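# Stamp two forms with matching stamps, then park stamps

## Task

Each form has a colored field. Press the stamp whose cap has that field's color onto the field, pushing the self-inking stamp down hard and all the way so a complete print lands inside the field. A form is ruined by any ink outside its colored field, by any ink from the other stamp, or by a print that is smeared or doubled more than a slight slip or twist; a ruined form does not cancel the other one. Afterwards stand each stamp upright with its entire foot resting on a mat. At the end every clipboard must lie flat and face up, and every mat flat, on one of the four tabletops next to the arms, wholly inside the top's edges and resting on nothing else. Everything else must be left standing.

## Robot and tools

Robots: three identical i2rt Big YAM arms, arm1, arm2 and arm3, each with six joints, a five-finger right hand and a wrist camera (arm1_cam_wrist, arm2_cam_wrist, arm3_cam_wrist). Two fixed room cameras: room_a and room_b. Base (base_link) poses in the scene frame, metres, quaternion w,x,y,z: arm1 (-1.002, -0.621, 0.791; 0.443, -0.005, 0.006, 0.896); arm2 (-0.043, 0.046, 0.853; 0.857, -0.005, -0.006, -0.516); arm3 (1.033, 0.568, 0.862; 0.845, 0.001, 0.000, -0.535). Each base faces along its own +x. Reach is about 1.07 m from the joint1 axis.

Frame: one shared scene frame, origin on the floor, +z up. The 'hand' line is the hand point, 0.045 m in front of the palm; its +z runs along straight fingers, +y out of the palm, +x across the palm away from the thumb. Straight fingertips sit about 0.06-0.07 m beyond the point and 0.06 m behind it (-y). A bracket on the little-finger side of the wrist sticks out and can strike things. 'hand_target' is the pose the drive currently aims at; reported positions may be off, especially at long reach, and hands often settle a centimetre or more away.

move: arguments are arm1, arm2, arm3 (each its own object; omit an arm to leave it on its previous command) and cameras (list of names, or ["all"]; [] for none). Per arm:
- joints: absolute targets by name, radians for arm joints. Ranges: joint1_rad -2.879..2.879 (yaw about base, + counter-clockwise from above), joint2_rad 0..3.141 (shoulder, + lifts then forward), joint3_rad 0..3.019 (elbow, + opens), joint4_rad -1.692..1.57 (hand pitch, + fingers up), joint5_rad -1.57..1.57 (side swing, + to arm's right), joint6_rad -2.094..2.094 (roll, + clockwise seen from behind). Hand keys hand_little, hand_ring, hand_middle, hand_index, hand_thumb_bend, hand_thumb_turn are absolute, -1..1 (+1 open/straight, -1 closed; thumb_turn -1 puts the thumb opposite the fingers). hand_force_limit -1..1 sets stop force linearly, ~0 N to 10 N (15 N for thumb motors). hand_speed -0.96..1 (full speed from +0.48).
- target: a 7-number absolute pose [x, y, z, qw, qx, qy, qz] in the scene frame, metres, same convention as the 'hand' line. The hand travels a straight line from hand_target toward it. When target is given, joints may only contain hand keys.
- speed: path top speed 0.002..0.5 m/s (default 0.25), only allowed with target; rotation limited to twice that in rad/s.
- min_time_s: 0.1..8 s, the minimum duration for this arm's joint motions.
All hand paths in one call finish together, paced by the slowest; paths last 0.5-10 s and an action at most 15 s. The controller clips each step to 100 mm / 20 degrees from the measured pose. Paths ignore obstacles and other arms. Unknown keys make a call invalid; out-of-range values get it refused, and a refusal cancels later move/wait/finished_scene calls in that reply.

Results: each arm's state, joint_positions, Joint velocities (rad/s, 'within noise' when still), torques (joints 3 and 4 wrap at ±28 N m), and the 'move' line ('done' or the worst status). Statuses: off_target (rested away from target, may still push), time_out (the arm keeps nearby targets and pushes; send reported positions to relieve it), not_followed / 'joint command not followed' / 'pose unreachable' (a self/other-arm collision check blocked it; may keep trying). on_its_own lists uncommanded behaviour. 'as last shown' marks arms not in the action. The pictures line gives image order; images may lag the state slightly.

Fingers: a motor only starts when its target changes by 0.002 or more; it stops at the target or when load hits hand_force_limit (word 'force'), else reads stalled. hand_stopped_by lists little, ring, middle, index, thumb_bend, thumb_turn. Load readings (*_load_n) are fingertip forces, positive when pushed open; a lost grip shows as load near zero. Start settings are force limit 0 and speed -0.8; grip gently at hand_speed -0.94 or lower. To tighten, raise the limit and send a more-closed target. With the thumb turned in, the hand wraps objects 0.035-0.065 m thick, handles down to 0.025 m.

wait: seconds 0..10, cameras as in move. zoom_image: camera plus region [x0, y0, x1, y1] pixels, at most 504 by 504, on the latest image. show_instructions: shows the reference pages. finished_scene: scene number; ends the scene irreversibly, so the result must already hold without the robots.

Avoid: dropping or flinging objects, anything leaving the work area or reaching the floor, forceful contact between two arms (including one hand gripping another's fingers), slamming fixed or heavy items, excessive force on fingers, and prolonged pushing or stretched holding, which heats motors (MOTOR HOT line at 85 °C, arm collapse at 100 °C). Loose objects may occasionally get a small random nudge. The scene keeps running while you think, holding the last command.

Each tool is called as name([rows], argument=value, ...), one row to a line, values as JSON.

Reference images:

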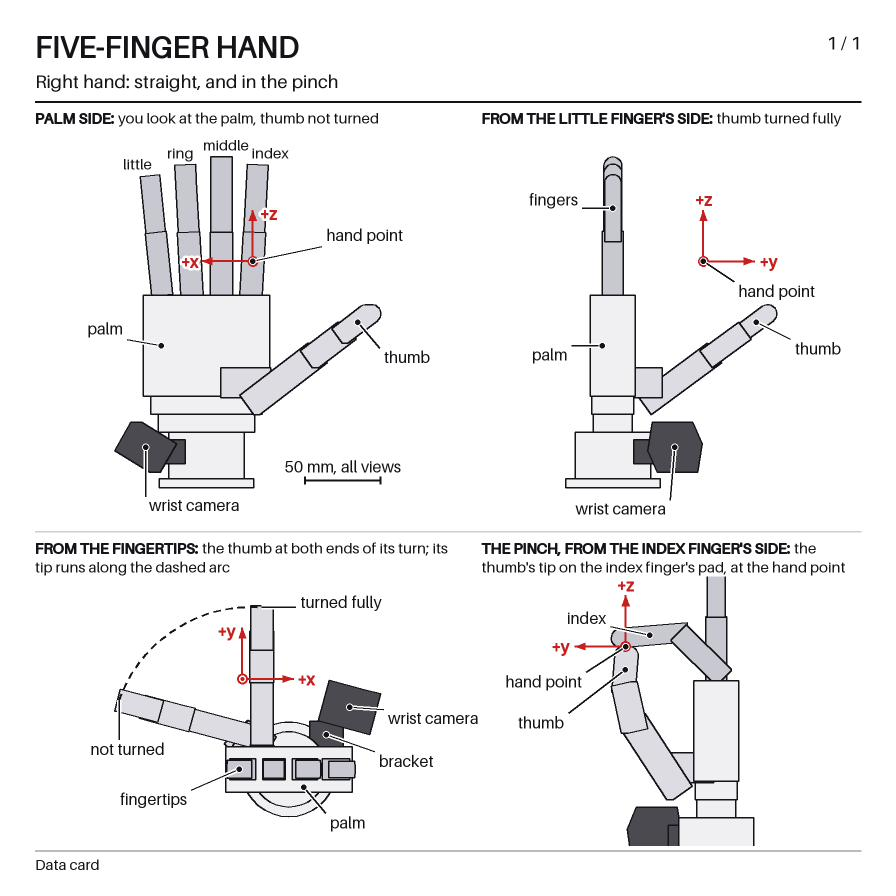

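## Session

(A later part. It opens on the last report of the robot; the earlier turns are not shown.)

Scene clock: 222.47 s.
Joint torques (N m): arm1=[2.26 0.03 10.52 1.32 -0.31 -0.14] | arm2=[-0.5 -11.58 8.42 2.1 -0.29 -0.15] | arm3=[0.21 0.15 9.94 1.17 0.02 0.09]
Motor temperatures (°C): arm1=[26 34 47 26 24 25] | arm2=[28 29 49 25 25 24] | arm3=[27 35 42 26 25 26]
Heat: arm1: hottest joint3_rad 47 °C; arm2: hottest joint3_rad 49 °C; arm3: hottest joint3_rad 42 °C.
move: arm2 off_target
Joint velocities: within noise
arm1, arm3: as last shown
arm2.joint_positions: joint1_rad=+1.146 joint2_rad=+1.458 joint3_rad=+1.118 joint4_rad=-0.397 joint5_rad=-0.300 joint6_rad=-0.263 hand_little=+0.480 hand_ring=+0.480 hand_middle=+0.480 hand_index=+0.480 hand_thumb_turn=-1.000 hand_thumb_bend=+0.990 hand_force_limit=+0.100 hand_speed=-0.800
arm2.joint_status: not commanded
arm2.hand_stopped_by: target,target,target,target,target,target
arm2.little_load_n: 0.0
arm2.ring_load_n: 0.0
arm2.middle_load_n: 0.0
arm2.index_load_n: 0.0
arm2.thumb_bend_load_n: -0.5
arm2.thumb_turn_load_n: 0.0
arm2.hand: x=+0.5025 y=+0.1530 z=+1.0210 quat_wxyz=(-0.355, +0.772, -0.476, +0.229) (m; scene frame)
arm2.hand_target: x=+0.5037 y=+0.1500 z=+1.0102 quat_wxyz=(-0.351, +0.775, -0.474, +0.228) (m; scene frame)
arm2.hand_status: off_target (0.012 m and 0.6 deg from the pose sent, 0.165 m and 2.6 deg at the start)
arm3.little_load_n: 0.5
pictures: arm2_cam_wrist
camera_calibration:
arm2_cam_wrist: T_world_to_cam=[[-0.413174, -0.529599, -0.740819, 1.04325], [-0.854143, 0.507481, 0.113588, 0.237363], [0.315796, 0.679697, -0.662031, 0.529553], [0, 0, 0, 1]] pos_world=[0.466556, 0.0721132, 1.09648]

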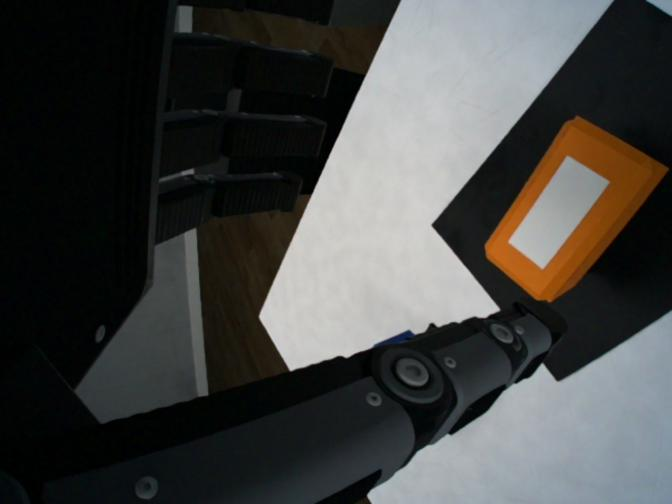

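move(arm2={"target": [0.498, 0.157, 0.93, -0.356, 0.758, -0.493, 0.243], "speed": 0.15}, cameras=["arm2_cam_wrist"])

Scene clock: 228.67 s.
Joint torques (N m): arm1=[2.26 -0.03 10.55 1.33 -0.32 -0.14] | arm2=[1.03 -11.81 7.57 2.15 0.01 0.07] | arm3=[0.15 0.15 9.95 1.17 0.02 0.07]
Motor temperatures (°C): arm1=[26 33 47 26 24 25] | arm2=[28 29 48 25 25 24] | arm3=[27 35 41 26 25 26]
Heat: arm1: hottest joint3_rad 47 °C; arm2: hottest joint3_rad 48 °C; arm3: hottest joint3_rad 41 °C.
move: arm2 off_target
Joint velocities: within noise
arm1, arm3: as last shown
arm1.middle_load_n: -0.5
arm2.joint_positions: joint1_rad=+1.153 joint2_rad=+1.531 joint3_rad=+0.949 joint4_rad=-0.115 joint5_rad=-0.254 joint6_rad=-0.223 hand_little=+0.480 hand_ring=+0.480 hand_middle=+0.480 hand_index=+0.480 hand_thumb_turn=-1.000 hand_thumb_bend=+0.990 hand_force_limit=+0.100 hand_speed=-0.800
arm2.joint_status: not commanded
arm2.hand_stopped_by: target,target,target,target,target,target
arm2.little_load_n: 0.0
arm2.ring_load_n: 0.0
arm2.middle_load_n: 0.0
arm2.index_load_n: 0.0
arm2.thumb_bend_load_n: 0.0
arm2.thumb_turn_load_n: 0.0
arm2.hand: x=+0.5004 y=+0.1498 z=+0.9402 quat_wxyz=(-0.356, +0.755, -0.491, +0.249) (m; scene frame)
arm2.hand_target: x=+0.4978 y=+0.1568 z=+0.9302 quat_wxyz=(-0.355, +0.757, -0.492, +0.243) (m; scene frame)
arm2.hand_status: off_target (0.013 m and 0.8 deg from the pose sent, 0.091 m and 3.0 deg at the start)
arm3.little_load_n: 0.0
pictures: arm2_cam_wrist
camera_calibration:
arm2_cam_wrist: T_world_to_cam=[[-0.418603, -0.507107, -0.753402, 0.991963], [-0.829308, 0.551576, 0.089518, 0.24997], [0.370163, 0.662274, -0.651439, 0.444385], [0, 0, 0, 1]] pos_world=[0.458046, 0.0708484, 1.01446]

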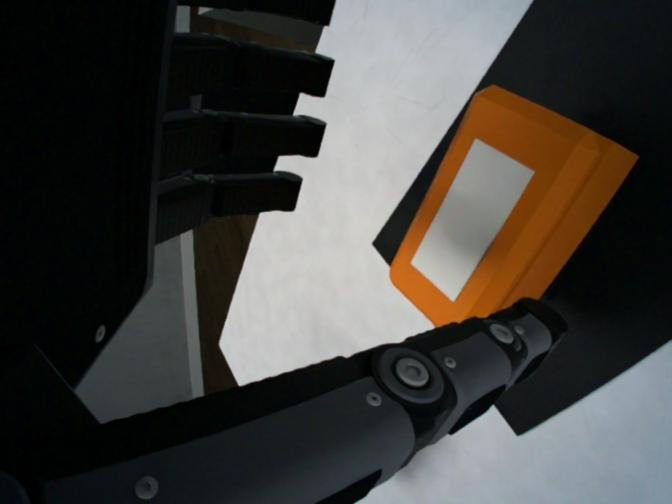

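move(arm2={"target": [0.496, 0.167, 0.888, -0.355, 0.750, -0.504, 0.244], "speed": 0.12}, cameras=["arm2_cam_wrist"])

Scene clock: 232.87 s.
Joint torques (N m): arm1=[2.32 0.03 10.54 1.36 -0.32 -0.14] | arm2=[0.91 -12.04 7.02 2.14 0.03 0.07] | arm3=[0.15 0.15 9.96 1.18 0.02 0.09]
Motor temperatures (°C): arm1=[26 33 46 26 24 25] | arm2=[28 29 48 25 25 24] | arm3=[27 35 41 26 25 26]
Heat: arm1: hottest joint3_rad 46 °C; arm2: hottest joint3_rad 48 °C; arm3: hottest joint3_rad 41 °C.
move: arm2 off_target
Joint velocities: within noise
arm1, arm3: as last shown
arm1.middle_load_n: 0.0
arm2.joint_positions: joint1_rad=+1.180 joint2_rad=+1.601 joint3_rad=+0.895 joint4_rad=+0.016 joint5_rad=-0.220 joint6_rad=-0.181 hand_little=+0.480 hand_ring=+0.480 hand_middle=+0.480 hand_index=+0.480 hand_thumb_turn=-1.000 hand_thumb_bend=+0.990 hand_force_limit=+0.100 hand_speed=-0.800
arm2.joint_status: not commanded
arm2.hand_stopped_by: target,target,target,target,target,target
arm2.little_load_n: 0.0
arm2.ring_load_n: 0.0
arm2.middle_load_n: 0.0
arm2.index_load_n: 0.5
arm2.thumb_bend_load_n: 0.0
arm2.thumb_turn_load_n: 0.0
arm2.hand: x=+0.4991 y=+0.1605 z=+0.8981 quat_wxyz=(-0.355, +0.748, -0.502, +0.250) (m; scene frame)
arm2.hand_target: x=+0.4958 y=+0.1670 z=+0.8882 quat_wxyz=(-0.355, +0.749, -0.503, +0.244) (m; scene frame)
arm2.hand_status: off_target (0.012 m and 0.8 deg from the pose sent, 0.055 m and 1.8 deg at the start)
pictures: arm2_cam_wrist
camera_calibration:
arm2_cam_wrist: T_world_to_cam=[[-0.433254, -0.489798, -0.756564, 0.972516], [-0.815299, 0.570797, 0.0973574, 0.229677], [0.384159, 0.659007, -0.646632, 0.399519], [0, 0, 0, 1]] pos_world=[0.455123, 0.0819519, 0.971751]

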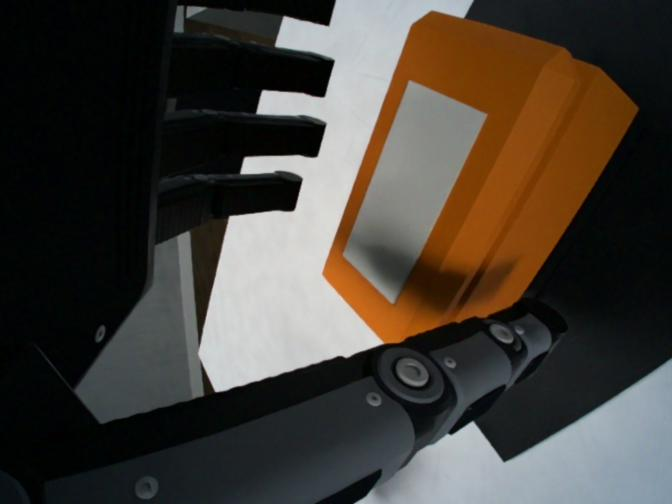

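move(arm2={"target": [0.495, 0.164, 0.857, -0.355, 0.749, -0.503, 0.244], "speed": 0.08}, cameras=["arm2_cam_wrist"])

Scene clock: 234.80 s.
Joint torques (N m): arm1=[2.26 0.09 10.56 1.36 -0.32 -0.14] | arm2=[0.44 -12.22 6.49 2.17 -0.16 0.02] | arm3=[0.21 0.21 9.95 1.14 0.02 0.08]
Motor temperatures (°C): arm1=[26 33 46 26 24 25] | arm2=[28 29 47 25 25 24] | arm3=[27 35 41 26 25 26]
Heat: arm1: hottest joint3_rad 46 °C; arm2: hottest joint3_rad 47 °C; arm3: hottest joint3_rad 41 °C.
move: arm2 off_target
Joint velocities: within noise
arm1.joint_positions: joint1_rad=-0.004 joint2_rad=+0.901 joint3_rad=+1.915 joint4_rad=-1.589 joint5_rad=-0.486 joint6_rad=-0.410 hand_little=+0.480 hand_ring=+0.480 hand_middle=+0.480 hand_index=+0.480 hand_thumb_turn=-1.000 hand_thumb_bend=+0.990 hand_force_limit=+0.100 hand_speed=-0.800
arm1.joint_status: not commanded
arm1.hand_stopped_by: target,target,target,target,target,target
arm1.little_load_n: 0.0
arm1.ring_load_n: 0.0
arm1.middle_load_n: 0.0
arm1.index_load_n: 0.0
arm1.thumb_bend_load_n: 0.0
arm1.thumb_turn_load_n: 0.0
arm1.hand: x=-1.2054 y=-0.5023 z=+1.3937 quat_wxyz=(-0.430, +0.681, +0.529, -0.268) (m; scene frame)
arm1.hand_target: x=-1.2010 y=-0.5083 z=+1.4046 quat_wxyz=(-0.441, +0.672, +0.532, -0.266) (m; scene frame)
arm1.hand_status: not commanded
arm2.joint_positions: joint1_rad=+1.180 joint2_rad=+1.662 joint3_rad=+0.865 joint4_rad=+0.108 joint5_rad=-0.220 joint6_rad=-0.181 hand_little=+0.480 hand_ring=+0.480 hand_middle=+0.480 hand_index=+0.480 hand_thumb_turn=-1.000 hand_thumb_bend=+0.990 hand_force_limit=+0.100 hand_speed=-0.800
arm2.joint_status: not commanded
arm2.hand_stopped_by: target,target,target,target,target,target
arm2.little_load_n: 0.0
arm2.ring_load_n: 0.0
arm2.middle_load_n: 0.0
arm2.index_load_n: -0.5
arm2.thumb_bend_load_n: 0.0
arm2.thumb_turn_load_n: 0.0
arm2.hand: x=+0.4988 y=+0.1601 z=+0.8675 quat_wxyz=(-0.356, +0.748, -0.501, +0.251) (m; scene frame)
arm2.hand_target: x=+0.4947 y=+0.1640 z=+0.8572 quat_wxyz=(-0.355, +0.749, -0.503, +0.244) (m; scene frame)
arm2.hand_status: off_target (0.012 m and 0.8 deg from the pose sent, 0.041 m and 0.7 deg at the start)
arm3.joint_positions: joint1_rad=+0.439 joint2_rad=+0.897 joint3_rad=+1.909 joint4_rad=-1.588 joint5_rad=+0.248 joint6_rad=+0.206 hand_little=+0.480 hand_ring=+0.480 hand_middle=+0.480 hand_index=+0.480 hand_thumb_turn=-1.000 hand_thumb_bend=+0.990 hand_force_limit=+0.100 hand_speed=-0.800
arm3.joint_status: not commanded
arm3.hand_stopped_by: target,target,target,target,target,target
arm3.little_load_n: 0.0
arm3.ring_load_n: 0.0
arm3.middle_load_n: 0.0
arm3.index_load_n: 0.0
arm3.thumb_bend_load_n: 0.0
arm3.thumb_turn_load_n: 0.0
arm3.hand: x=+1.2148 y=+0.4082 z=+1.4618 quat_wxyz=(-0.152, +0.233, -0.843, +0.460) (m; scene frame)
arm3.hand_target: x=+1.2121 y=+0.4147 z=+1.4756 quat_wxyz=(-0.165, +0.229, -0.837, +0.468) (m; scene frame)
arm3.hand_status: not commanded
pictures: arm2_cam_wrist
camera_calibration:
arm2_cam_wrist: T_world_to_cam=[[-0.432007, -0.489356, -0.757562, 0.949161], [-0.815341, 0.570942, 0.0961484, 0.233686], [0.385473, 0.659208, -0.645643, 0.378645], [0, 0, 0, 1]] pos_world=[0.45462, 0.0814513, 0.941049]

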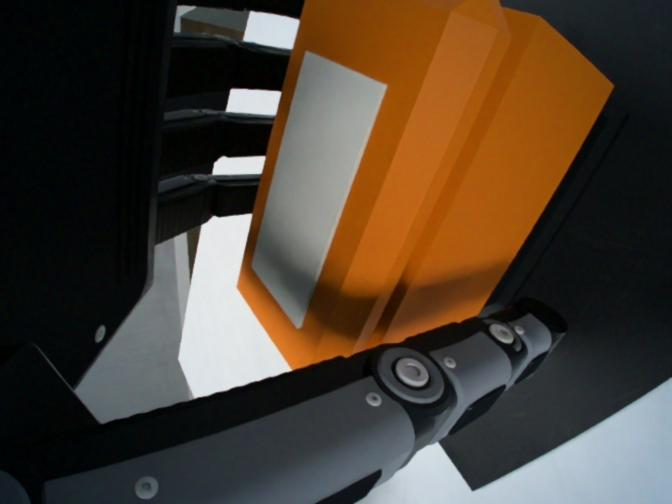

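move(arm2={"joints": {"hand_little": 0.01, "hand_ring": 0.01, "hand_middle": 0.01, "hand_index": 0.01, "hand_thumb_bend": -0.21, "hand_speed": -0.86, "hand_force_limit": -0.4}}, cameras=[])

move(arm2={"joints": {"hand_little": -0.3, "hand_ring": -0.3, "hand_middle": -0.3, "hand_index": -0.3, "hand_thumb_bend": -0.4, "hand_speed": -0.9, "hand_force_limit": 0.1}}, cameras=["arm2_cam_wrist"])

Scene clock: 241.90 s.
Joint torques (N m): arm1=[2.26 0.15 10.5 1.33 -0.31 -0.13] | arm2=[0.44 -12.22 6.48 2.1 -0.15 0.03] | arm3=[0.21 0.15 9.94 1.14 0.03 0.09]
Motor temperatures (°C): arm1=[26 33 45 26 24 25] | arm2=[28 29 47 26 25 24] | arm3=[27 34 41 26 25 26]
Heat: arm1: hottest joint3_rad 45 °C; arm2: hottest joint3_rad 47 °C; arm3: hottest joint3_rad 41 °C.
move: arm2 off_target
Joint velocities: within noise
arm1, arm3: as last shown
arm2.joint_positions: joint1_rad=+1.180 joint2_rad=+1.662 joint3_rad=+0.865 joint4_rad=+0.110 joint5_rad=-0.220 joint6_rad=-0.181 hand_little=+0.010 hand_ring=+0.010 hand_middle=+0.029 hand_index=+0.011 hand_thumb_turn=-1.000 hand_thumb_bend=+0.760 hand_force_limit=-0.400 hand_speed=-0.860
arm2.joint_status: hand_thumb_bend off_target (ended at +0.760, target -0.210); the others done
arm2.hand_stopped_by: target,target,force,target,force,target
arm2.little_load_n: 0.0
arm2.ring_load_n: 0.0
arm2.middle_load_n: 7.0
arm2.index_load_n: 2.5
arm2.thumb_bend_load_n: 8.5
arm2.thumb_turn_load_n: -0.5
arm2.hand: x=+0.4991 y=+0.1601 z=+0.8678 quat_wxyz=(-0.356, +0.748, -0.501, +0.251) (m; scene frame)
arm2.hand_target: x=+0.4947 y=+0.1640 z=+0.8572 quat_wxyz=(-0.355, +0.749, -0.503, +0.244) (m; scene frame)
arm2.hand_status: not commanded
pictures: none
No camera images: "cameras" was empty.

Scene clock: 243.20 s.
Joint torques (N m): arm1=[2.14 -0.03 10.51 1.32 -0.31 -0.14] | arm2=[0.44 -12.22 6.49 2.09 -0.16 0.02] | arm3=[0.15 0.21 9.95 1.13 0.03 0.08]
Motor temperatures (°C): arm1=[26 33 45 26 24 25] | arm2=[28 29 47 26 25 24] | arm3=[27 34 41 26 25 26]
Heat: arm1: hottest joint3_rad 45 °C; arm2: hottest joint3_rad 47 °C; arm3: hottest joint3_rad 41 °C.
move: arm2 off_target
Joint velocities: within noise
arm1, arm3: as last shown
arm2.joint_positions: joint1_rad=+1.180 joint2_rad=+1.662 joint3_rad=+0.865 joint4_rad=+0.110 joint5_rad=-0.220 joint6_rad=-0.181 hand_little=-0.109 hand_ring=-0.025 hand_middle=+0.028 hand_index=+0.003 hand_thumb_turn=-1.000 hand_thumb_bend=+0.761 hand_force_limit=+0.100 hand_speed=-0.900
arm2.joint_status: hand_little off_target (ended at -0.109, target -0.300); hand_ring off_target (ended at -0.025, target -0.300); hand_middle off_target (ended at +0.028, target -0.300); hand_index off_target (ended at +0.003, target -0.300); hand_thumb_bend off_target (ended at +0.761, target -0.400); the others done
arm2.hand_stopped_by: force,force,force,force,force,target
arm2.little_load_n: 7.0
arm2.ring_load_n: 2.0
arm2.middle_load_n: 0.0
arm2.index_load_n: 4.0
arm2.thumb_bend_load_n: 14.5
arm2.thumb_turn_load_n: 6.5
arm2.hand: x=+0.4991 y=+0.1601 z=+0.8678 quat_wxyz=(-0.356, +0.748, -0.501, +0.251) (m; scene frame)
arm2.hand_target: x=+0.4947 y=+0.1640 z=+0.8572 quat_wxyz=(-0.355, +0.749, -0.503, +0.244) (m; scene frame)
arm2.hand_status: not commanded
pictures: arm2_cam_wrist
camera_calibration:
arm2_cam_wrist: T_world_to_cam=[[-0.430917, -0.489221, -0.75827, 0.949556], [-0.81548, 0.570922, 0.0950805, 0.234898], [0.386398, 0.659326, -0.64497, 0.377633], [0, 0, 0, 1]] pos_world=[0.454818, 0.081451, 0.941248]

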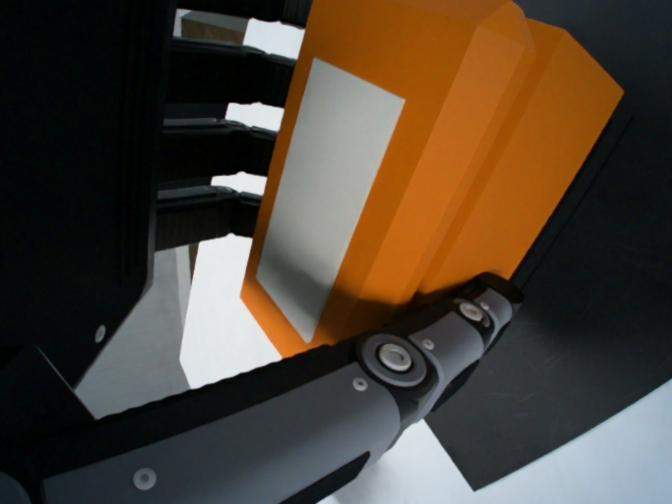

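move(arm2={"target": [0.502, 0.164, 0.99, -0.356, 0.748, -0.501, 0.251], "speed": 0.15}, cameras=[])

move(arm2={"joints": {"joint2_rad": 1.4, "joint3_rad": 1.75, "joint4_rad": -1.02}, "min_time_s": 3}, cameras=["arm2_cam_wrist"])

Scene clock: 246.67 s.
Joint torques (N m): arm1=[2.2 -0.03 10.52 1.33 -0.31 -0.14] | arm2=[0.26 -13.63 13.27 1.37 -0.01 -0.03] | arm3=[0.09 0.15 9.94 1.16 0.03 0.1]
Motor temperatures (°C): arm1=[26 33 45 26 24 25] | arm2=[28 29 47 25 25 24] | arm3=[27 34 41 26 25 26]
Heat: arm1: hottest joint3_rad 45 °C; arm2: hottest joint3_rad 47 °C; arm3: hottest joint3_rad 41 °C.
move: arm2 off_target
Joint velocities: within noise
arm1, arm3: as last shown
arm2.joint_positions: joint1_rad=+1.180 joint2_rad=+1.472 joint3_rad=+0.960 joint4_rad=-0.241 joint5_rad=-0.220 joint6_rad=-0.181 hand_little=-0.109 hand_ring=-0.025 hand_middle=+0.028 hand_index=+0.003 hand_thumb_turn=-1.000 hand_thumb_bend=+0.761 hand_force_limit=+0.100 hand_speed=-0.900
arm2.joint_status: not commanded
arm2.hand_stopped_by: force,force,force,force,force,target
arm2.little_load_n: 6.5
arm2.ring_load_n: 2.5
arm2.middle_load_n: 0.5
arm2.index_load_n: 5.0
arm2.thumb_bend_load_n: 14.5
arm2.thumb_turn_load_n: 7.5
arm2.hand: x=+0.4787 y=+0.1594 z=+0.9566 quat_wxyz=(-0.337, +0.756, -0.512, +0.229) (m; scene frame)
arm2.hand_target: x=+0.5000 y=+0.1639 z=+0.9905 quat_wxyz=(-0.356, +0.748, -0.501, +0.251) (m; scene frame)
arm2.hand_status: off_target (0.041 m and 3.7 deg from the pose sent, 0.122 m and 0.1 deg at the start)
pictures: none
No camera images: "cameras" was empty.

Scene clock: 250.27 s.
Joint torques (N m): arm1=[2.2 0.03 10.54 1.35 -0.31 -0.14] | arm2=[0.21 -14.27 14.69 1.29 -0.02 -0.02] | arm3=[0.26 0.21 9.98 1.16 0.02 0.08]
Motor temperatures (°C): arm1=[26 33 45 26 24 25] | arm2=[28 29 47 25 25 24] | arm3=[27 34 40 26 25 26]
Heat: arm1: hottest joint3_rad 45 °C; arm2: hottest joint3_rad 47 °C; arm3: hottest joint3_rad 40 °C.
move: arm2 done
Joint velocities: within noise
arm1, arm3: as last shown
arm2.joint_positions: joint1_rad=+1.180 joint2_rad=+1.416 joint3_rad=+1.686 joint4_rad=-1.015 joint5_rad=-0.219 joint6_rad=-0.181 hand_little=-0.109 hand_ring=-0.025 hand_middle=+0.028 hand_index=+0.003 hand_thumb_turn=-1.000 hand_thumb_bend=+0.761 hand_force_limit=+0.100 hand_speed=-0.900
arm2.joint_status: all done
arm2.hand_stopped_by: force,force,force,force,force,target
arm2.little_load_n: 6.0
arm2.ring_load_n: 2.5
arm2.middle_load_n: 0.5
arm2.index_load_n: 4.5
arm2.thumb_bend_load_n: 14.5
arm2.thumb_turn_load_n: 7.5
arm2.hand: x=+0.4925 y=+0.1650 z=+1.2476 quat_wxyz=(-0.339, +0.755, -0.511, +0.231) (m; scene frame)
arm2.hand_target: x=+0.4929 y=+0.1676 z=+1.2886 quat_wxyz=(-0.361, +0.745, -0.498, +0.257) (m; scene frame)
arm2.hand_status: not commanded
arm3.little_load_n: 0.5
pictures: arm2_cam_wrist
camera_calibration:
arm2_cam_wrist: T_world_to_cam=[[-0.474759, -0.493097, -0.729012, 1.22288], [-0.807875, 0.572807, 0.138675, 0.132075], [0.349203, 0.654788, -0.670306, 0.672558], [0, 0, 0, 1]] pos_world=[0.452413, 0.0869623, 1.324]

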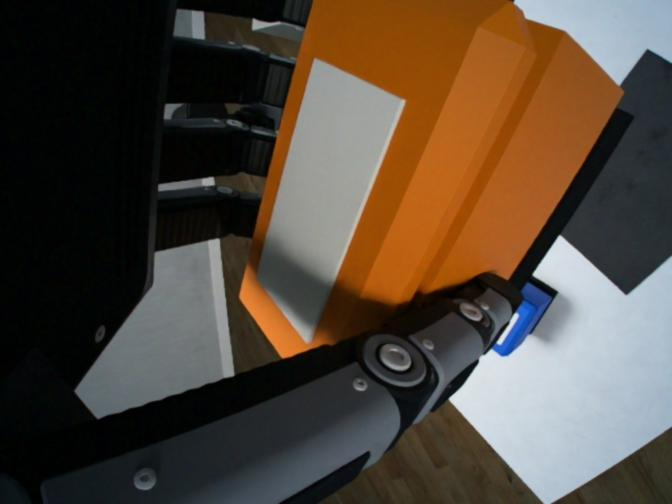

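move(arm2={"joints": {"joint1_rad": -0.925, "joint5_rad": 0.42, "joint6_rad": 0.35}, "min_time_s": 5}, arm3={"joints": {"joint1_rad": -1.6, "joint5_rad": -0.05, "joint6_rad": 0.0}, "min_time_s": 5}, cameras=["arm2_cam_wrist","room_b"])

Scene clock: 258.30 s.
Joint torques (N m): arm1=[2.26 0.09 10.51 1.33 -0.31 -0.14] | arm2=[-0.03 -14.04 14.65 1.25 0.38 0.08] | arm3=[-1.96 0.26 9.94 1.17 -0.19 -0.15]
Motor temperatures (°C): arm1=[26 33 44 26 24 25] | arm2=[28 29 48 25 25 24] | arm3=[27 34 40 26 25 26]
Heat: arm1: hottest joint3_rad 44 °C; arm2: hottest joint3_rad 48 °C; arm3: hottest joint3_rad 40 °C.
move: arm2 done; arm3 done
Joint velocities: within noise
arm1: as last shown
arm2.joint_positions: joint1_rad=-0.922 joint2_rad=+1.416 joint3_rad=+1.686 joint4_rad=-1.015 joint5_rad=+0.418 joint6_rad=+0.338 hand_little=-0.109 hand_ring=-0.025 hand_middle=+0.028 hand_index=+0.003 hand_thumb_turn=-1.000 hand_thumb_bend=+0.761 hand_force_limit=+0.100 hand_speed=-0.900
arm2.joint_status: all done
arm2.hand_stopped_by: force,force,force,force,force,target
arm2.little_load_n: 6.0
arm2.ring_load_n: 2.5
arm2.middle_load_n: 0.0
arm2.index_load_n: 5.0
arm2.thumb_bend_load_n: 14.5
arm2.thumb_turn_load_n: 7.0
arm2.hand: x=-0.3144 y=-0.4476 z=+1.2578 quat_wxyz=(+0.204, -0.417, -0.796, +0.387) (m; scene frame)
arm2.hand_target: x=-0.3165 y=-0.4470 z=+1.3009 quat_wxyz=(+0.201, -0.424, -0.776, +0.422) (m; scene frame)
arm2.hand_status: not commanded
arm3.joint_positions: joint1_rad=-1.585 joint2_rad=+0.897 joint3_rad=+1.909 joint4_rad=-1.588 joint5_rad=-0.048 joint6_rad=+0.015 hand_little=+0.480 hand_ring=+0.480 hand_middle=+0.480 hand_index=+0.480 hand_thumb_turn=-1.000 hand_thumb_bend=+0.990 hand_force_limit=+0.100 hand_speed=-0.800
arm3.joint_status: all done
arm3.hand_stopped_by: target,target,target,target,target,target
arm3.little_load_n: 0.0
arm3.ring_load_n: 0.0
arm3.middle_load_n: 0.0
arm3.index_load_n: 0.0
arm3.thumb_bend_load_n: 0.0
arm3.thumb_turn_load_n: 0.0
arm3.hand: x=+0.8385 y=+0.4337 z=+1.4592 quat_wxyz=(+0.237, -0.471, -0.742, +0.414) (m; scene frame)
arm3.hand_target: x=+0.8426 y=+0.4398 z=+1.4720 quat_wxyz=(+0.249, -0.467, -0.737, +0.420) (m; scene frame)
arm3.hand_status: not commanded
pictures: arm2_cam_wrist, room_b
camera_calibration:
arm2_cam_wrist: T_world_to_cam=[[0.316046, 0.560546, -0.765443, 1.31125], [0.921452, -0.373479, 0.106957, -0.0102131], [-0.225923, -0.739122, -0.634553, 0.512569], [0, 0, 0, 1]] pos_world=[-0.289204, -0.359979, 1.33003]

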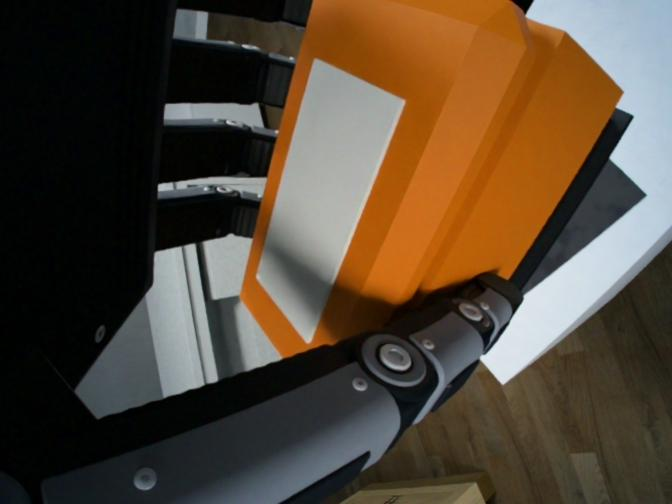

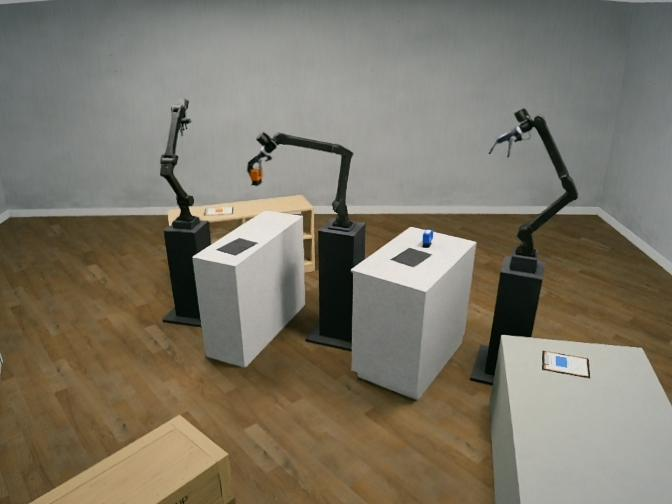

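move(arm2={"target": [-0.384, -0.598, 1.00, 0.213, -0.421, -0.796, 0.380], "speed": 0.18}, arm3={"target": [0.445, 0.301, 1.08, 0.233, -0.471, -0.768, 0.366], "speed": 0.25}, cameras=["arm2_cam_wrist","arm3_cam_wrist"])

Scene clock: 263.80 s.
Joint torques (N m): arm1=[2.14 -0.09 10.52 1.35 -0.32 -0.14] | arm2=[0.5 -19.14 11.6 2.1 0.5 -0.01] | arm3=[-1.9 -13.74 15.95 2.45 -0.06 -0.15]
Motor temperatures (°C): arm1=[26 32 44 26 24 25] | arm2=[28 29 48 25 25 24] | arm3=[27 34 40 26 25 26]
Heat: arm1: hottest joint3_rad 44 °C; arm2: hottest joint3_rad 48 °C; arm3: hottest joint3_rad 40 °C.
move: arm2 off_target; arm3 off_target
Joint velocities: within noise
arm1: as last shown
arm2.joint_positions: joint1_rad=-0.922 joint2_rad=+1.870 joint3_rad=+1.543 joint4_rad=-0.481 joint5_rad=+0.436 joint6_rad=+0.338 hand_little=-0.109 hand_ring=-0.025 hand_middle=+0.028 hand_index=+0.003 hand_thumb_turn=-1.000 hand_thumb_bend=+0.761 hand_force_limit=+0.100 hand_speed=-0.900
arm2.joint_status: not commanded
arm2.hand_stopped_by: force,force,force,force,force,target
arm2.little_load_n: 6.5
arm2.ring_load_n: 2.0
arm2.middle_load_n: 0.5
arm2.index_load_n: 4.5
arm2.thumb_bend_load_n: 14.5
arm2.thumb_turn_load_n: 7.5
arm2.hand: x=-0.3783 y=-0.5835 z=+0.9826 quat_wxyz=(+0.213, -0.418, -0.807, +0.358) (m; scene frame)
arm2.hand_target: x=-0.3835 y=-0.5973 z=+1.0003 quat_wxyz=(+0.213, -0.421, -0.796, +0.380) (m; scene frame)
arm2.hand_status: off_target (0.023 m and 2.8 deg from the pose sent, 0.306 m and 1.4 deg at the start)
arm3.joint_positions: joint1_rad=-1.635 joint2_rad=+1.602 joint3_rad=+1.327 joint4_rad=-0.503 joint5_rad=-0.071 joint6_rad=-0.056 hand_little=+0.480 hand_ring=+0.480 hand_middle=+0.480 hand_index=+0.480 hand_thumb_turn=-1.000 hand_thumb_bend=+0.990 hand_force_limit=+0.100 hand_speed=-0.800
arm3.joint_status: not commanded
arm3.hand_stopped_by: target,target,target,target,target,target
arm3.little_load_n: 0.0
arm3.ring_load_n: 0.0
arm3.middle_load_n: 0.0
arm3.index_load_n: 0.0
arm3.thumb_bend_load_n: 0.0
arm3.thumb_turn_load_n: 0.0
arm3.hand: x=+0.4765 y=+0.3027 z=+1.0338 quat_wxyz=(+0.199, -0.484, -0.785, +0.331) (m; scene frame)
arm3.hand_target: x=+0.4486 y=+0.3027 z=+1.0809 quat_wxyz=(+0.234, -0.471, -0.768, +0.366) (m; scene frame)
arm3.hand_status: off_target (0.056 m and 6.1 deg from the pose sent, 0.562 m and 6.2 deg at the start)
pictures: arm2_cam_wrist, arm3_cam_wrist
camera_calibration:
arm2_cam_wrist: T_world_to_cam=[[0.334375, 0.602491, -0.724706, 1.18835], [0.915118, -0.39138, 0.0968533, 0.0244262], [-0.225282, -0.695577, -0.682218, 0.295616], [0, 0, 0, 1]] pos_world=[-0.353112, -0.500789, 1.06052]
arm3_cam_wrist: T_world_to_cam=[[0.512541, 0.478295, -0.713117, 0.352989], [0.823987, -0.507596, 0.251777, -0.505196], [-0.241551, -0.716646, -0.654272, 1.12383], [0, 0, 0, 1]] pos_world=[0.506815, 0.380117, 1.11421]

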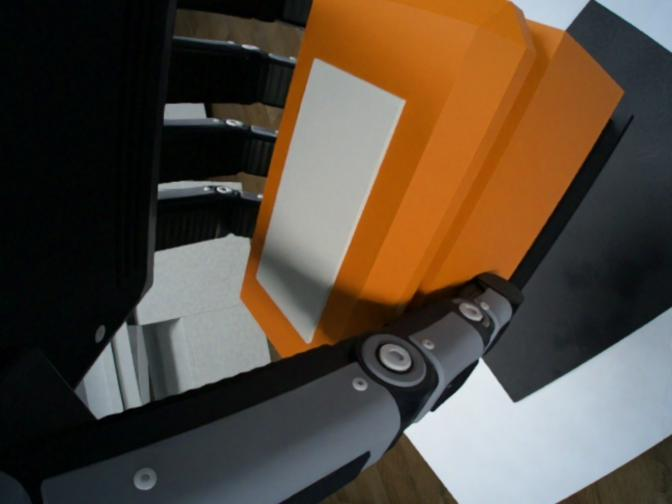

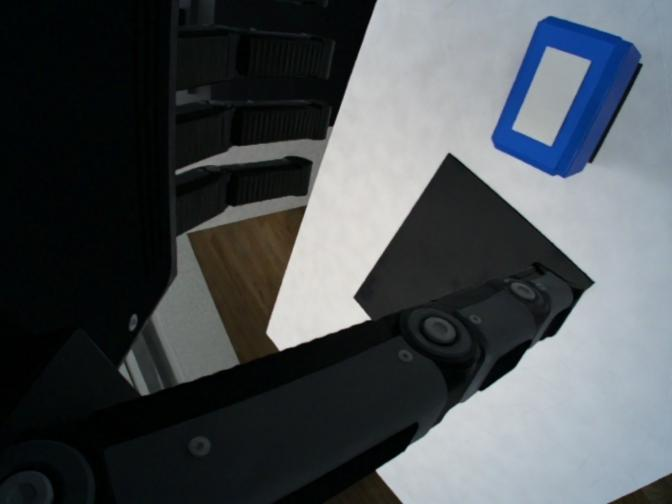

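move(arm2={"target": [-0.386, -0.601, 0.91, 0.213, -0.424, -0.786, 0.400], "speed": 0.15}, arm3={"target": [0.436, 0.302, 0.98, 0.258, -0.470, -0.755, 0.389], "speed": 0.15}, cameras=["arm2_cam_wrist","arm3_cam_wrist"])

Scene clock: 268.40 s.
Joint torques (N m): arm1=[2.14 0.15 10.51 1.35 -0.31 -0.13] | arm2=[0.44 -19.49 8.4 2.25 0.48 0.01] | arm3=[-2.2 -13.74 9.66 2.77 -0.05 -0.11]
Motor temperatures (°C): arm1=[26 32 44 26 24 25] | arm2=[28 29 49 25 25 24] | arm3=[27 34 42 26 25 26]
Heat: arm1: hottest joint3_rad 44 °C; arm2: hottest joint3_rad 49 °C; arm3: hottest joint3_rad 42 °C.
move: arm2 done; arm3 off_target
Joint velocities: within noise
arm1: as last shown
arm1.ring_load_n: -0.5
arm2.joint_positions: joint1_rad=-0.922 joint2_rad=+1.956 joint3_rad=+1.432 joint4_rad=-0.208 joint5_rad=+0.438 joint6_rad=+0.338 hand_little=-0.109 hand_ring=-0.025 hand_middle=+0.028 hand_index=+0.003 hand_thumb_turn=-1.000 hand_thumb_bend=+0.761 hand_force_limit=+0.100 hand_speed=-0.900
arm2.joint_status: not commanded
arm2.hand_stopped_by: force,force,force,force,force,target
arm2.little_load_n: 6.0
arm2.ring_load_n: 2.0
arm2.middle_load_n: 0.5
arm2.index_load_n: 5.0
arm2.thumb_bend_load_n: 14.5
arm2.thumb_turn_load_n: 7.0
arm2.hand: x=-0.3844 y=-0.5975 z=+0.9101 quat_wxyz=(+0.213, -0.420, -0.790, +0.392) (m; scene frame)
arm2.hand_target: x=-0.3859 y=-0.6009 z=+0.9101 quat_wxyz=(+0.213, -0.423, -0.785, +0.399) (m; scene frame)
arm2.hand_status: done (0.004 m and 1.1 deg from the pose sent, 0.075 m and 5.4 deg at the start)
arm3.joint_positions: joint1_rad=-1.636 joint2_rad=+1.685 joint3_rad=+1.192 joint4_rad=-0.144 joint5_rad=-0.057 joint6_rad=-0.056 hand_little=+0.480 hand_ring=+0.480 hand_middle=+0.480 hand_index=+0.480 hand_thumb_turn=-1.000 hand_thumb_bend=+0.990 hand_force_limit=+0.100 hand_speed=-0.800
arm3.joint_status: not commanded
arm3.hand_stopped_by: target,target,target,target,target,target
arm3.little_load_n: 0.0
arm3.ring_load_n: 0.0
arm3.middle_load_n: 0.0
arm3.index_load_n: 0.0
arm3.thumb_bend_load_n: 0.0
arm3.thumb_turn_load_n: 0.0
arm3.hand: x=+0.4463 y=+0.2943 z=+0.9713 quat_wxyz=(+0.243, -0.470, -0.760, +0.379) (m; scene frame)
arm3.hand_target: x=+0.4363 y=+0.3020 z=+0.9802 quat_wxyz=(+0.257, -0.468, -0.752, +0.387) (m; scene frame)
arm3.hand_status: off_target (0.015 m and 2.1 deg from the pose sent, 0.067 m and 10.1 deg at the start)
pictures: arm2_cam_wrist, arm3_cam_wrist
camera_calibration:
arm2_cam_wrist: T_world_to_cam=[[0.310735, 0.550596, -0.774783, 1.15178], [0.91733, -0.387169, 0.0927646, 0.0386763], [-0.248896, -0.739557, -0.625385, 0.147944], [0, 0, 0, 1]] pos_world=[-0.356553, -0.509777, 0.981312]
arm3_cam_wrist: T_world_to_cam=[[0.416334, 0.440306, -0.795485, 0.462014], [0.845948, -0.508245, 0.161429, -0.390613], [-0.333223, -0.740147, -0.584076, 1.04922], [0, 0, 0, 1]] pos_world=[0.487711, 0.374624, 1.04341]

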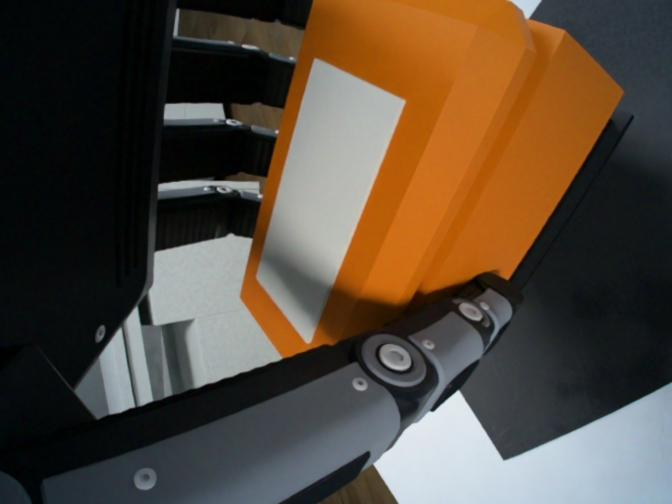

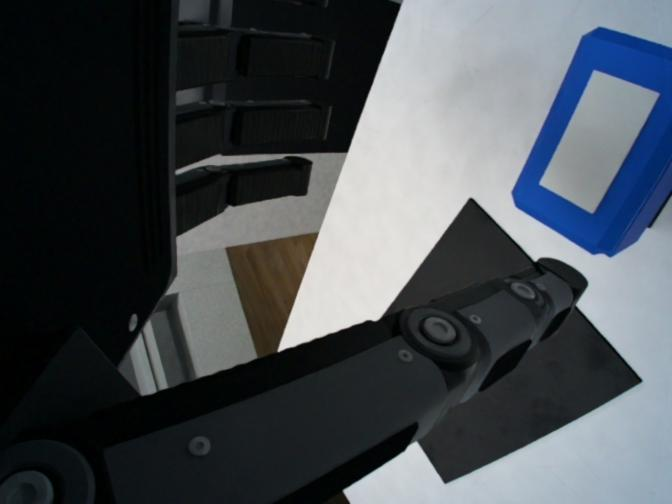

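move(arm2={"target": [-0.382, -0.595, 0.880, 0.213, -0.424, -0.788, 0.395], "speed": 0.08}, arm3={"target": [0.443, 0.323, 0.912, 0.251, -0.478, -0.759, 0.374], "speed": 0.12}, cameras=["arm3_cam_wrist"])

Scene clock: 275.57 s.
Joint torques (N m): arm1=[2.32 -0.09 10.5 1.31 -0.31 -0.13] | arm2=[0.44 -18.67 7.84 2.28 0.48 0.03] | arm3=[-1.85 -13.45 8.68 2.69 -0.2 -0.16]
Motor temperatures (°C): arm1=[26 32 44 26 24 25] | arm2=[28 30 48 26 25 24] | arm3=[27 34 42 26 25 26]
Heat: arm1: hottest joint3_rad 44 °C; arm2: hottest joint3_rad 48 °C; arm3: hottest joint3_rad 42 °C.
move: arm2 done; arm3 off_target
Joint velocities: within noise
arm1.joint_positions: joint1_rad=-0.004 joint2_rad=+0.901 joint3_rad=+1.915 joint4_rad=-1.589 joint5_rad=-0.486 joint6_rad=-0.410 hand_little=+0.480 hand_ring=+0.480 hand_middle=+0.480 hand_index=+0.480 hand_thumb_turn=-1.000 hand_thumb_bend=+0.990 hand_force_limit=+0.100 hand_speed=-0.800
arm1.joint_status: not commanded
arm1.hand_stopped_by: target,target,target,target,target,target
arm1.little_load_n: -0.5
arm1.ring_load_n: -0.5
arm1.middle_load_n: 0.0
arm1.index_load_n: 0.0
arm1.thumb_bend_load_n: 0.0
arm1.thumb_turn_load_n: 0.0
arm1.hand: x=-1.2054 y=-0.5023 z=+1.3937 quat_wxyz=(-0.430, +0.681, +0.529, -0.268) (m; scene frame)
arm1.hand_target: x=-1.2010 y=-0.5083 z=+1.4046 quat_wxyz=(-0.441, +0.672, +0.532, -0.266) (m; scene frame)
arm1.hand_status: not commanded
arm2.joint_positions: joint1_rad=-0.922 joint2_rad=+1.976 joint3_rad=+1.395 joint4_rad=-0.151 joint5_rad=+0.439 joint6_rad=+0.338 hand_little=-0.109 hand_ring=-0.025 hand_middle=+0.028 hand_index=+0.003 hand_thumb_turn=-1.000 hand_thumb_bend=+0.761 hand_force_limit=+0.100 hand_speed=-0.900
arm2.joint_status: not commanded
arm2.hand_stopped_by: force,force,force,force,force,target
arm2.little_load_n: 6.0
arm2.ring_load_n: 2.5
arm2.middle_load_n: 0.5
arm2.index_load_n: 4.5
arm2.thumb_bend_load_n: 14.5
arm2.thumb_turn_load_n: 7.5
arm2.hand: x=-0.3824 y=-0.5933 z=+0.8876 quat_wxyz=(+0.213, -0.421, -0.790, +0.392) (m; scene frame)
arm2.hand_target: x=-0.3819 y=-0.5949 z=+0.8802 quat_wxyz=(+0.213, -0.423, -0.787, +0.395) (m; scene frame)
arm2.hand_status: done (0.008 m and 0.5 deg from the pose sent, 0.030 m and 0.5 deg at the start)
arm3.joint_positions: joint1_rad=-1.666 joint2_rad=+1.755 joint3_rad=+1.105 joint4_rad=-0.017 joint5_rad=-0.066 joint6_rad=-0.063 hand_little=+0.480 hand_ring=+0.480 hand_middle=+0.480 hand_index=+0.480 hand_thumb_turn=-1.000 hand_thumb_bend=+0.990 hand_force_limit=+0.100 hand_speed=-0.800
arm3.joint_status: not commanded
arm3.hand_stopped_by: target,target,target,target,target,target
arm3.little_load_n: 0.0
arm3.ring_load_n: 0.0
arm3.middle_load_n: 0.0
arm3.index_load_n: -0.5
arm3.thumb_bend_load_n: 0.0
arm3.thumb_turn_load_n: 0.0
arm3.hand: x=+0.4514 y=+0.3160 z=+0.9077 quat_wxyz=(+0.238, -0.481, -0.760, +0.366) (m; scene frame)
arm3.hand_target: x=+0.4431 y=+0.3231 z=+0.9122 quat_wxyz=(+0.250, -0.476, -0.756, +0.372) (m; scene frame)
arm3.hand_status: off_target (0.012 m and 1.7 deg from the pose sent, 0.066 m and 1.4 deg at the start)
pictures: arm3_cam_wrist
camera_calibration:
arm3_cam_wrist: T_world_to_cam=[[0.446189, 0.439802, -0.779416, 0.371796], [0.831391, -0.526027, 0.179121, -0.377515], [-0.331217, -0.727921, -0.600355, 1.03985], [0, 0, 0, 1]] pos_world=[0.492387, 0.39483, 0.981684]

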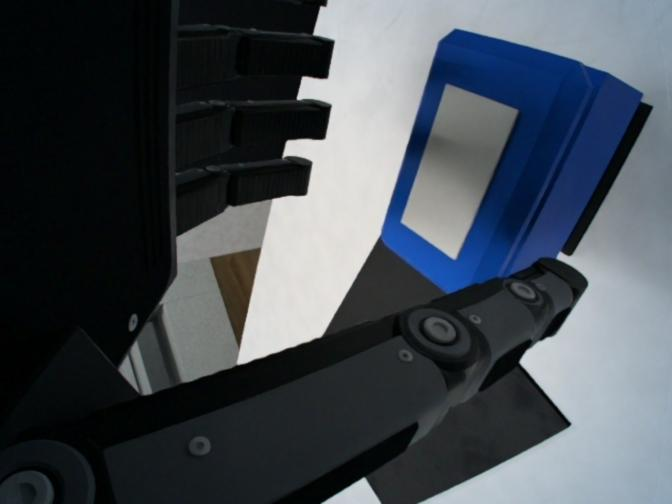

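move(arm2={"target": [-0.381, -0.594, 0.860, 0.213, -0.424, -0.788, 0.395], "speed": 0.06}, arm3={"target": [0.446, 0.316, 0.866, 0.250, -0.480, -0.758, 0.372], "speed": 0.08}, cameras=["arm3_cam_wrist","arm2_cam_wrist"])

Scene clock: 280.60 s.
Joint torques (N m): arm1=[2.2 0.03 10.52 1.33 -0.32 -0.13] | arm2=[0.56 -18.73 7.64 2.26 0.48 0.03] | arm3=[-0.73 -13.74 7.9 2.67 -0.03 -0.05]
Motor temperatures (°C): arm1=[26 32 43 26 24 25] | arm2=[28 30 47 26 26 24] | arm3=[27 35 40 26 25 26]
Heat: arm1: hottest joint3_rad 43 °C; arm2: hottest joint3_rad 47 °C; arm3: hottest joint3_rad 40 °C.
move: arm2 done; arm3 done
Joint velocities: within noise
arm1: as last shown
arm1.little_load_n: 0.0
arm1.ring_load_n: 0.0
arm2.joint_positions: joint1_rad=-0.922 joint2_rad=+2.003 joint3_rad=+1.377 joint4_rad=-0.106 joint5_rad=+0.439 joint6_rad=+0.338 hand_little=-0.109 hand_ring=-0.025 hand_middle=+0.028 hand_index=+0.003 hand_thumb_turn=-1.000 hand_thumb_bend=+0.761 hand_force_limit=+0.100 hand_speed=-0.900
arm2.joint_status: not commanded
arm2.hand_stopped_by: force,force,force,force,force,target
arm2.little_load_n: 6.0
arm2.ring_load_n: 2.0
arm2.middle_load_n: 0.5
arm2.index_load_n: 4.5
arm2.thumb_bend_load_n: 14.5
arm2.thumb_turn_load_n: 7.5
arm2.hand: x=-0.3818 y=-0.5924 z=+0.8676 quat_wxyz=(+0.213, -0.421, -0.790, +0.392) (m; scene frame)
arm2.hand_target: x=-0.3809 y=-0.5939 z=+0.8601 quat_wxyz=(+0.213, -0.423, -0.787, +0.394) (m; scene frame)
arm2.hand_status: done (0.008 m and 0.5 deg from the pose sent, 0.027 m and 0.5 deg at the start)
arm3.joint_positions: joint1_rad=-1.666 joint2_rad=+1.834 joint3_rad=+1.073 joint4_rad=+0.094 joint5_rad=-0.056 joint6_rad=-0.063 hand_little=+0.480 hand_ring=+0.480 hand_middle=+0.480 hand_index=+0.480 hand_thumb_turn=-1.000 hand_thumb_bend=+0.990 hand_force_limit=+0.100 hand_speed=-0.800
arm3.joint_status: not commanded
arm3.hand_stopped_by: target,target,target,target,target,target
arm3.little_load_n: 0.0
arm3.ring_load_n: 0.0
arm3.middle_load_n: 0.0
arm3.index_load_n: 0.0
arm3.thumb_bend_load_n: 0.0
arm3.thumb_turn_load_n: 0.0
arm3.hand: x=+0.4502 y=+0.3178 z=+0.8629 quat_wxyz=(+0.242, -0.483, -0.759, +0.363) (m; scene frame)
arm3.hand_target: x=+0.4461 y=+0.3161 z=+0.8660 quat_wxyz=(+0.249, -0.479, -0.756, +0.371) (m; scene frame)
arm3.hand_status: done (0.005 m and 1.4 deg from the pose sent, 0.042 m and 1.5 deg at the start)
pictures: arm2_cam_wrist, arm3_cam_wrist
camera_calibration:
arm2_cam_wrist: T_world_to_cam=[[0.310551, 0.550326, -0.775048, 1.11525], [0.917083, -0.387933, 0.092009, 0.0423507], [-0.250032, -0.739357, -0.625168, 0.125304], [0, 0, 0, 1]] pos_world=[-0.353851, -0.504677, 0.938812]
arm3_cam_wrist: T_world_to_cam=[[0.448603, 0.44104, -0.777328, 0.333458], [0.827331, -0.533912, 0.17453, -0.35926], [-0.33805, -0.721403, -0.604401, 1.01831], [0, 0, 0, 1]] pos_world=[0.491879, 0.395733, 0.937378]

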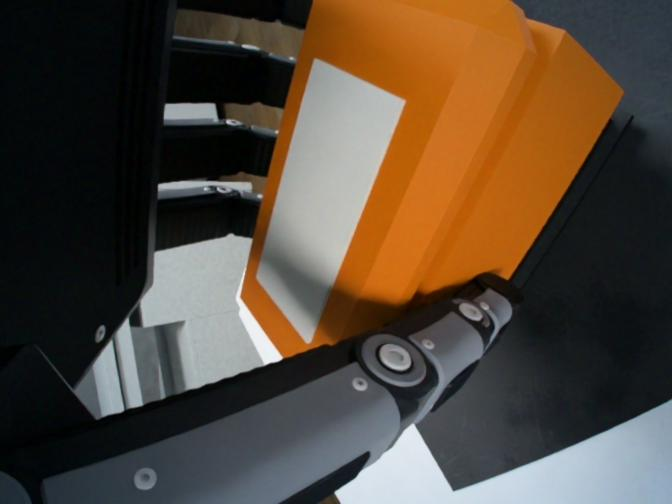

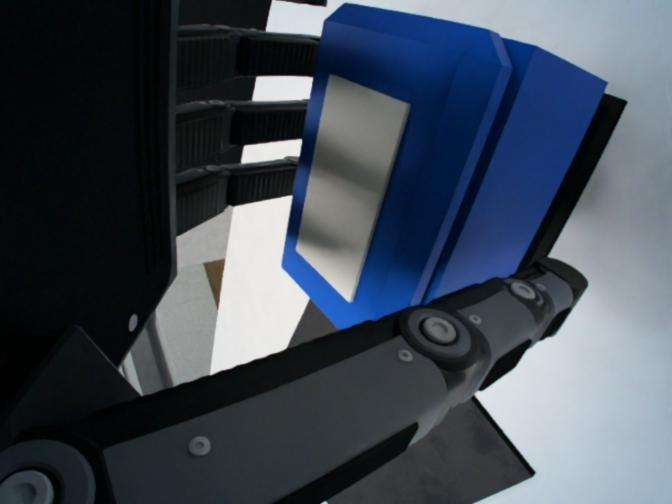

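move(arm2={"target": [-0.380, -0.593, 0.848, 0.213, -0.424, -0.788, 0.395], "speed": 0.06}, arm3={"target": [0.452, 0.304, 0.861, 0.250, -0.480, -0.758, 0.372], "speed": 0.08}, cameras=["arm3_cam_wrist"])

Scene clock: 282.90 s.
Joint torques (N m): arm1=[2.26 0.03 10.54 1.33 -0.32 -0.14] | arm2=[0.62 -18.37 7.39 2.24 0.4 0.04] | arm3=[0.32 -13.51 7.71 2.69 -0.02 0.07]
Motor temperatures (°C): arm1=[26 32 43 26 24 25] | arm2=[28 30 47 26 26 24] | arm3=[27 35 40 27 25 26]
Heat: arm1: hottest joint3_rad 43 °C; arm2: hottest joint3_rad 47 °C; arm3: hottest joint3_rad 40 °C.
move: arm2 off_target; arm3 done
Joint velocities: within noise
arm1: as last shown
arm2.joint_positions: joint1_rad=-0.922 joint2_rad=+2.015 joint3_rad=+1.367 joint4_rad=-0.077 joint5_rad=+0.442 joint6_rad=+0.338 hand_little=-0.109 hand_ring=-0.025 hand_middle=+0.028 hand_index=+0.003 hand_thumb_turn=-1.000 hand_thumb_bend=+0.761 hand_force_limit=+0.100 hand_speed=-0.900
arm2.joint_status: not commanded
arm2.hand_stopped_by: force,force,force,force,force,target
arm2.little_load_n: 6.0
arm2.ring_load_n: 2.5
arm2.middle_load_n: 0.5
arm2.index_load_n: 4.5
arm2.thumb_bend_load_n: 14.5
arm2.thumb_turn_load_n: 7.0
arm2.hand: x=-0.3822 y=-0.5923 z=+0.8591 quat_wxyz=(+0.214, -0.421, -0.788, +0.395) (m; scene frame)
arm2.hand_target: x=-0.3800 y=-0.5929 z=+0.8483 quat_wxyz=(+0.213, -0.423, -0.787, +0.395) (m; scene frame)
arm2.hand_status: off_target (0.011 m and 0.3 deg from the pose sent, 0.020 m and 0.5 deg at the start)
arm3.joint_positions: joint1_rad=-1.653 joint2_rad=+1.836 joint3_rad=+1.068 joint4_rad=+0.108 joint5_rad=-0.036 joint6_rad=-0.063 hand_little=+0.480 hand_ring=+0.480 hand_middle=+0.480 hand_index=+0.480 hand_thumb_turn=-1.000 hand_thumb_bend=+0.990 hand_force_limit=+0.100 hand_speed=-0.800
arm3.joint_status: not commanded
arm3.hand_stopped_by: target,target,target,target,target,target
arm3.little_load_n: 0.0
arm3.ring_load_n: 0.0
arm3.middle_load_n: 0.0
arm3.index_load_n: 0.0
arm3.thumb_bend_load_n: 0.0
arm3.thumb_turn_load_n: 0.0
arm3.hand: x=+0.4515 y=+0.3131 z=+0.8614 quat_wxyz=(+0.249, -0.480, -0.759, +0.362) (m; scene frame)
arm3.hand_target: x=+0.4521 y=+0.3041 z=+0.8612 quat_wxyz=(+0.249, -0.479, -0.756, +0.371) (m; scene frame)
arm3.hand_status: done (0.009 m and 1.1 deg from the pose sent, 0.014 m and 1.3 deg at the start)
pictures: arm3_cam_wrist
camera_calibration:
arm3_cam_wrist: T_world_to_cam=[[0.440823, 0.447217, -0.77825, 0.336046], [0.828206, -0.536926, 0.160578, -0.350096], [-0.346049, -0.715338, -0.607077, 1.01853], [0, 0, 0, 1]] pos_world=[0.494278, 0.390333, 0.936073]

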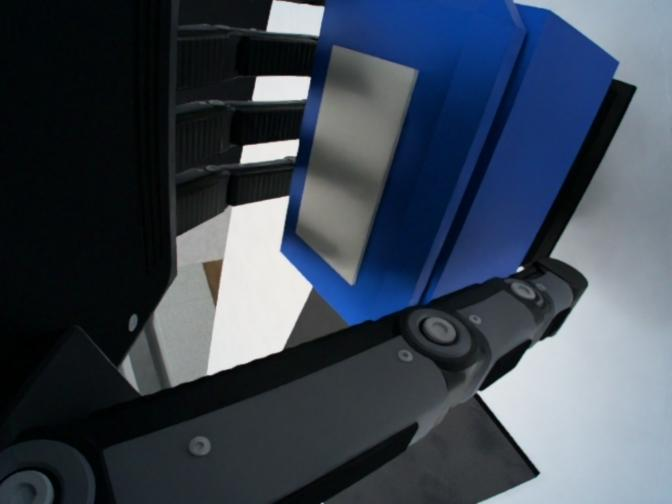

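move(arm2={"target": [-0.380, -0.593, 0.838, 0.213, -0.422, -0.790, 0.393], "speed": 0.06}, arm3={"target": [0.456, 0.301, 0.853, 0.249, -0.480, -0.758, 0.373], "speed": 0.08}, cameras=["arm3_cam_wrist","arm2_cam_wrist"])

Scene clock: 284.63 s.
Joint torques (N m): arm1=[2.08 0.03 10.54 1.35 -0.32 -0.14] | arm2=[0.56 -17.32 7.2 2.4 0.3 -0.01] | arm3=[0.62 -13.39 7.57 2.67 -0.03 0.09]
Motor temperatures (°C): arm1=[26 32 43 26 24 25] | arm2=[28 30 47 26 26 24] | arm3=[27 35 40 27 25 26]
Heat: arm1: hottest joint3_rad 43 °C; arm2: hottest joint3_rad 47 °C; arm3: hottest joint3_rad 40 °C.
move: arm2 off_target; arm3 off_target
Joint velocities: within noise
arm1: as last shown
arm2.joint_positions: joint1_rad=-0.922 joint2_rad=+2.019 joint3_rad=+1.367 joint4_rad=-0.067 joint5_rad=+0.442 joint6_rad=+0.338 hand_little=-0.109 hand_ring=-0.025 hand_middle=+0.028 hand_index=+0.003 hand_thumb_turn=-1.000 hand_thumb_bend=+0.761 hand_force_limit=+0.100 hand_speed=-0.900
arm2.joint_status: not commanded
arm2.hand_stopped_by: force,force,force,force,force,target
arm2.little_load_n: 6.5
arm2.ring_load_n: 2.5
arm2.middle_load_n: 0.0
arm2.index_load_n: 4.0
arm2.thumb_bend_load_n: 14.5
arm2.thumb_turn_load_n: 6.5
arm2.hand: x=-0.3829 y=-0.5939 z=+0.8585 quat_wxyz=(+0.214, -0.421, -0.786, +0.398) (m; scene frame)
arm2.hand_target: x=-0.3797 y=-0.5924 z=+0.8385 quat_wxyz=(+0.213, -0.422, -0.789, +0.392) (m; scene frame)
arm2.hand_status: off_target (0.021 m and 0.7 deg from the pose sent, 0.021 m and 0.3 deg at the start)
arm3.joint_positions: joint1_rad=-1.648 joint2_rad=+1.848 joint3_rad=+1.055 joint4_rad=+0.132 joint5_rad=-0.033 joint6_rad=-0.060 hand_little=+0.480 hand_ring=+0.480 hand_middle=+0.480 hand_index=+0.480 hand_thumb_turn=-1.000 hand_thumb_bend=+0.990 hand_force_limit=+0.100 hand_speed=-0.800
arm3.joint_status: not commanded
arm3.hand_stopped_by: target,target,target,target,target,target
arm3.little_load_n: 0.0
arm3.ring_load_n: 0.0
arm3.middle_load_n: 0.0
arm3.index_load_n: 0.0
arm3.thumb_bend_load_n: 0.0
arm3.thumb_turn_load_n: 0.5
arm3.hand: x=+0.4551 y=+0.3115 z=+0.8525 quat_wxyz=(+0.248, -0.480, -0.759, +0.362) (m; scene frame)
arm3.hand_target: x=+0.4561 y=+0.3011 z=+0.8533 quat_wxyz=(+0.248, -0.478, -0.756, +0.372) (m; scene frame)
arm3.hand_status: off_target (0.011 m and 1.2 deg from the pose sent, 0.015 m and 1.2 deg at the start)
pictures: arm2_cam_wrist, arm3_cam_wrist
camera_calibration:
arm2_cam_wrist: T_world_to_cam=[[0.306235, 0.541079, -0.783233, 1.1092], [0.916975, -0.388652, 0.090035, 0.0447817], [-0.255689, -0.745777, -0.615175, 0.10365], [0, 0, 0, 1]] pos_world=[-0.354238, -0.50546, 0.928493]
arm3_cam_wrist: T_world_to_cam=[[0.441089, 0.447634, -0.777859, 0.327712], [0.828562, -0.536161, 0.161297, -0.353447], [-0.344856, -0.715651, -0.607387, 1.01311], [0, 0, 0, 1]] pos_world=[0.497679, 0.388833, 0.927273]

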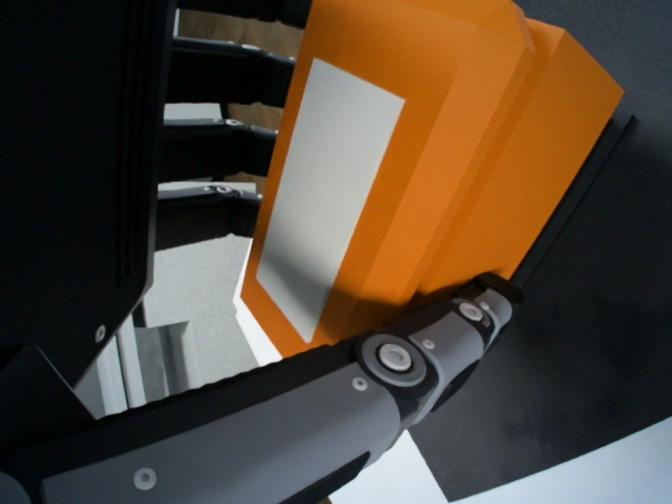

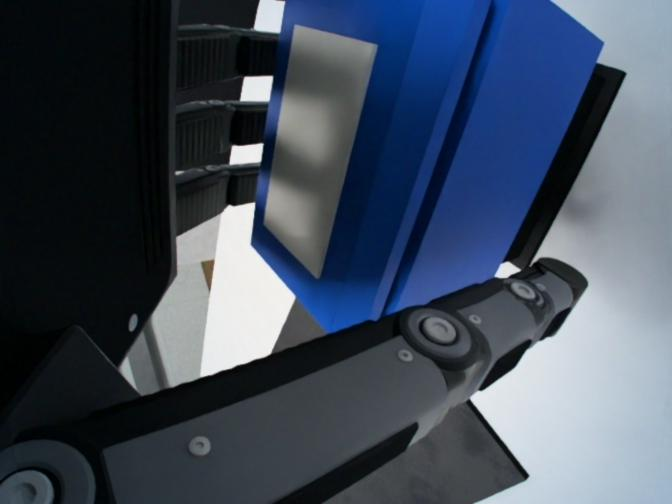

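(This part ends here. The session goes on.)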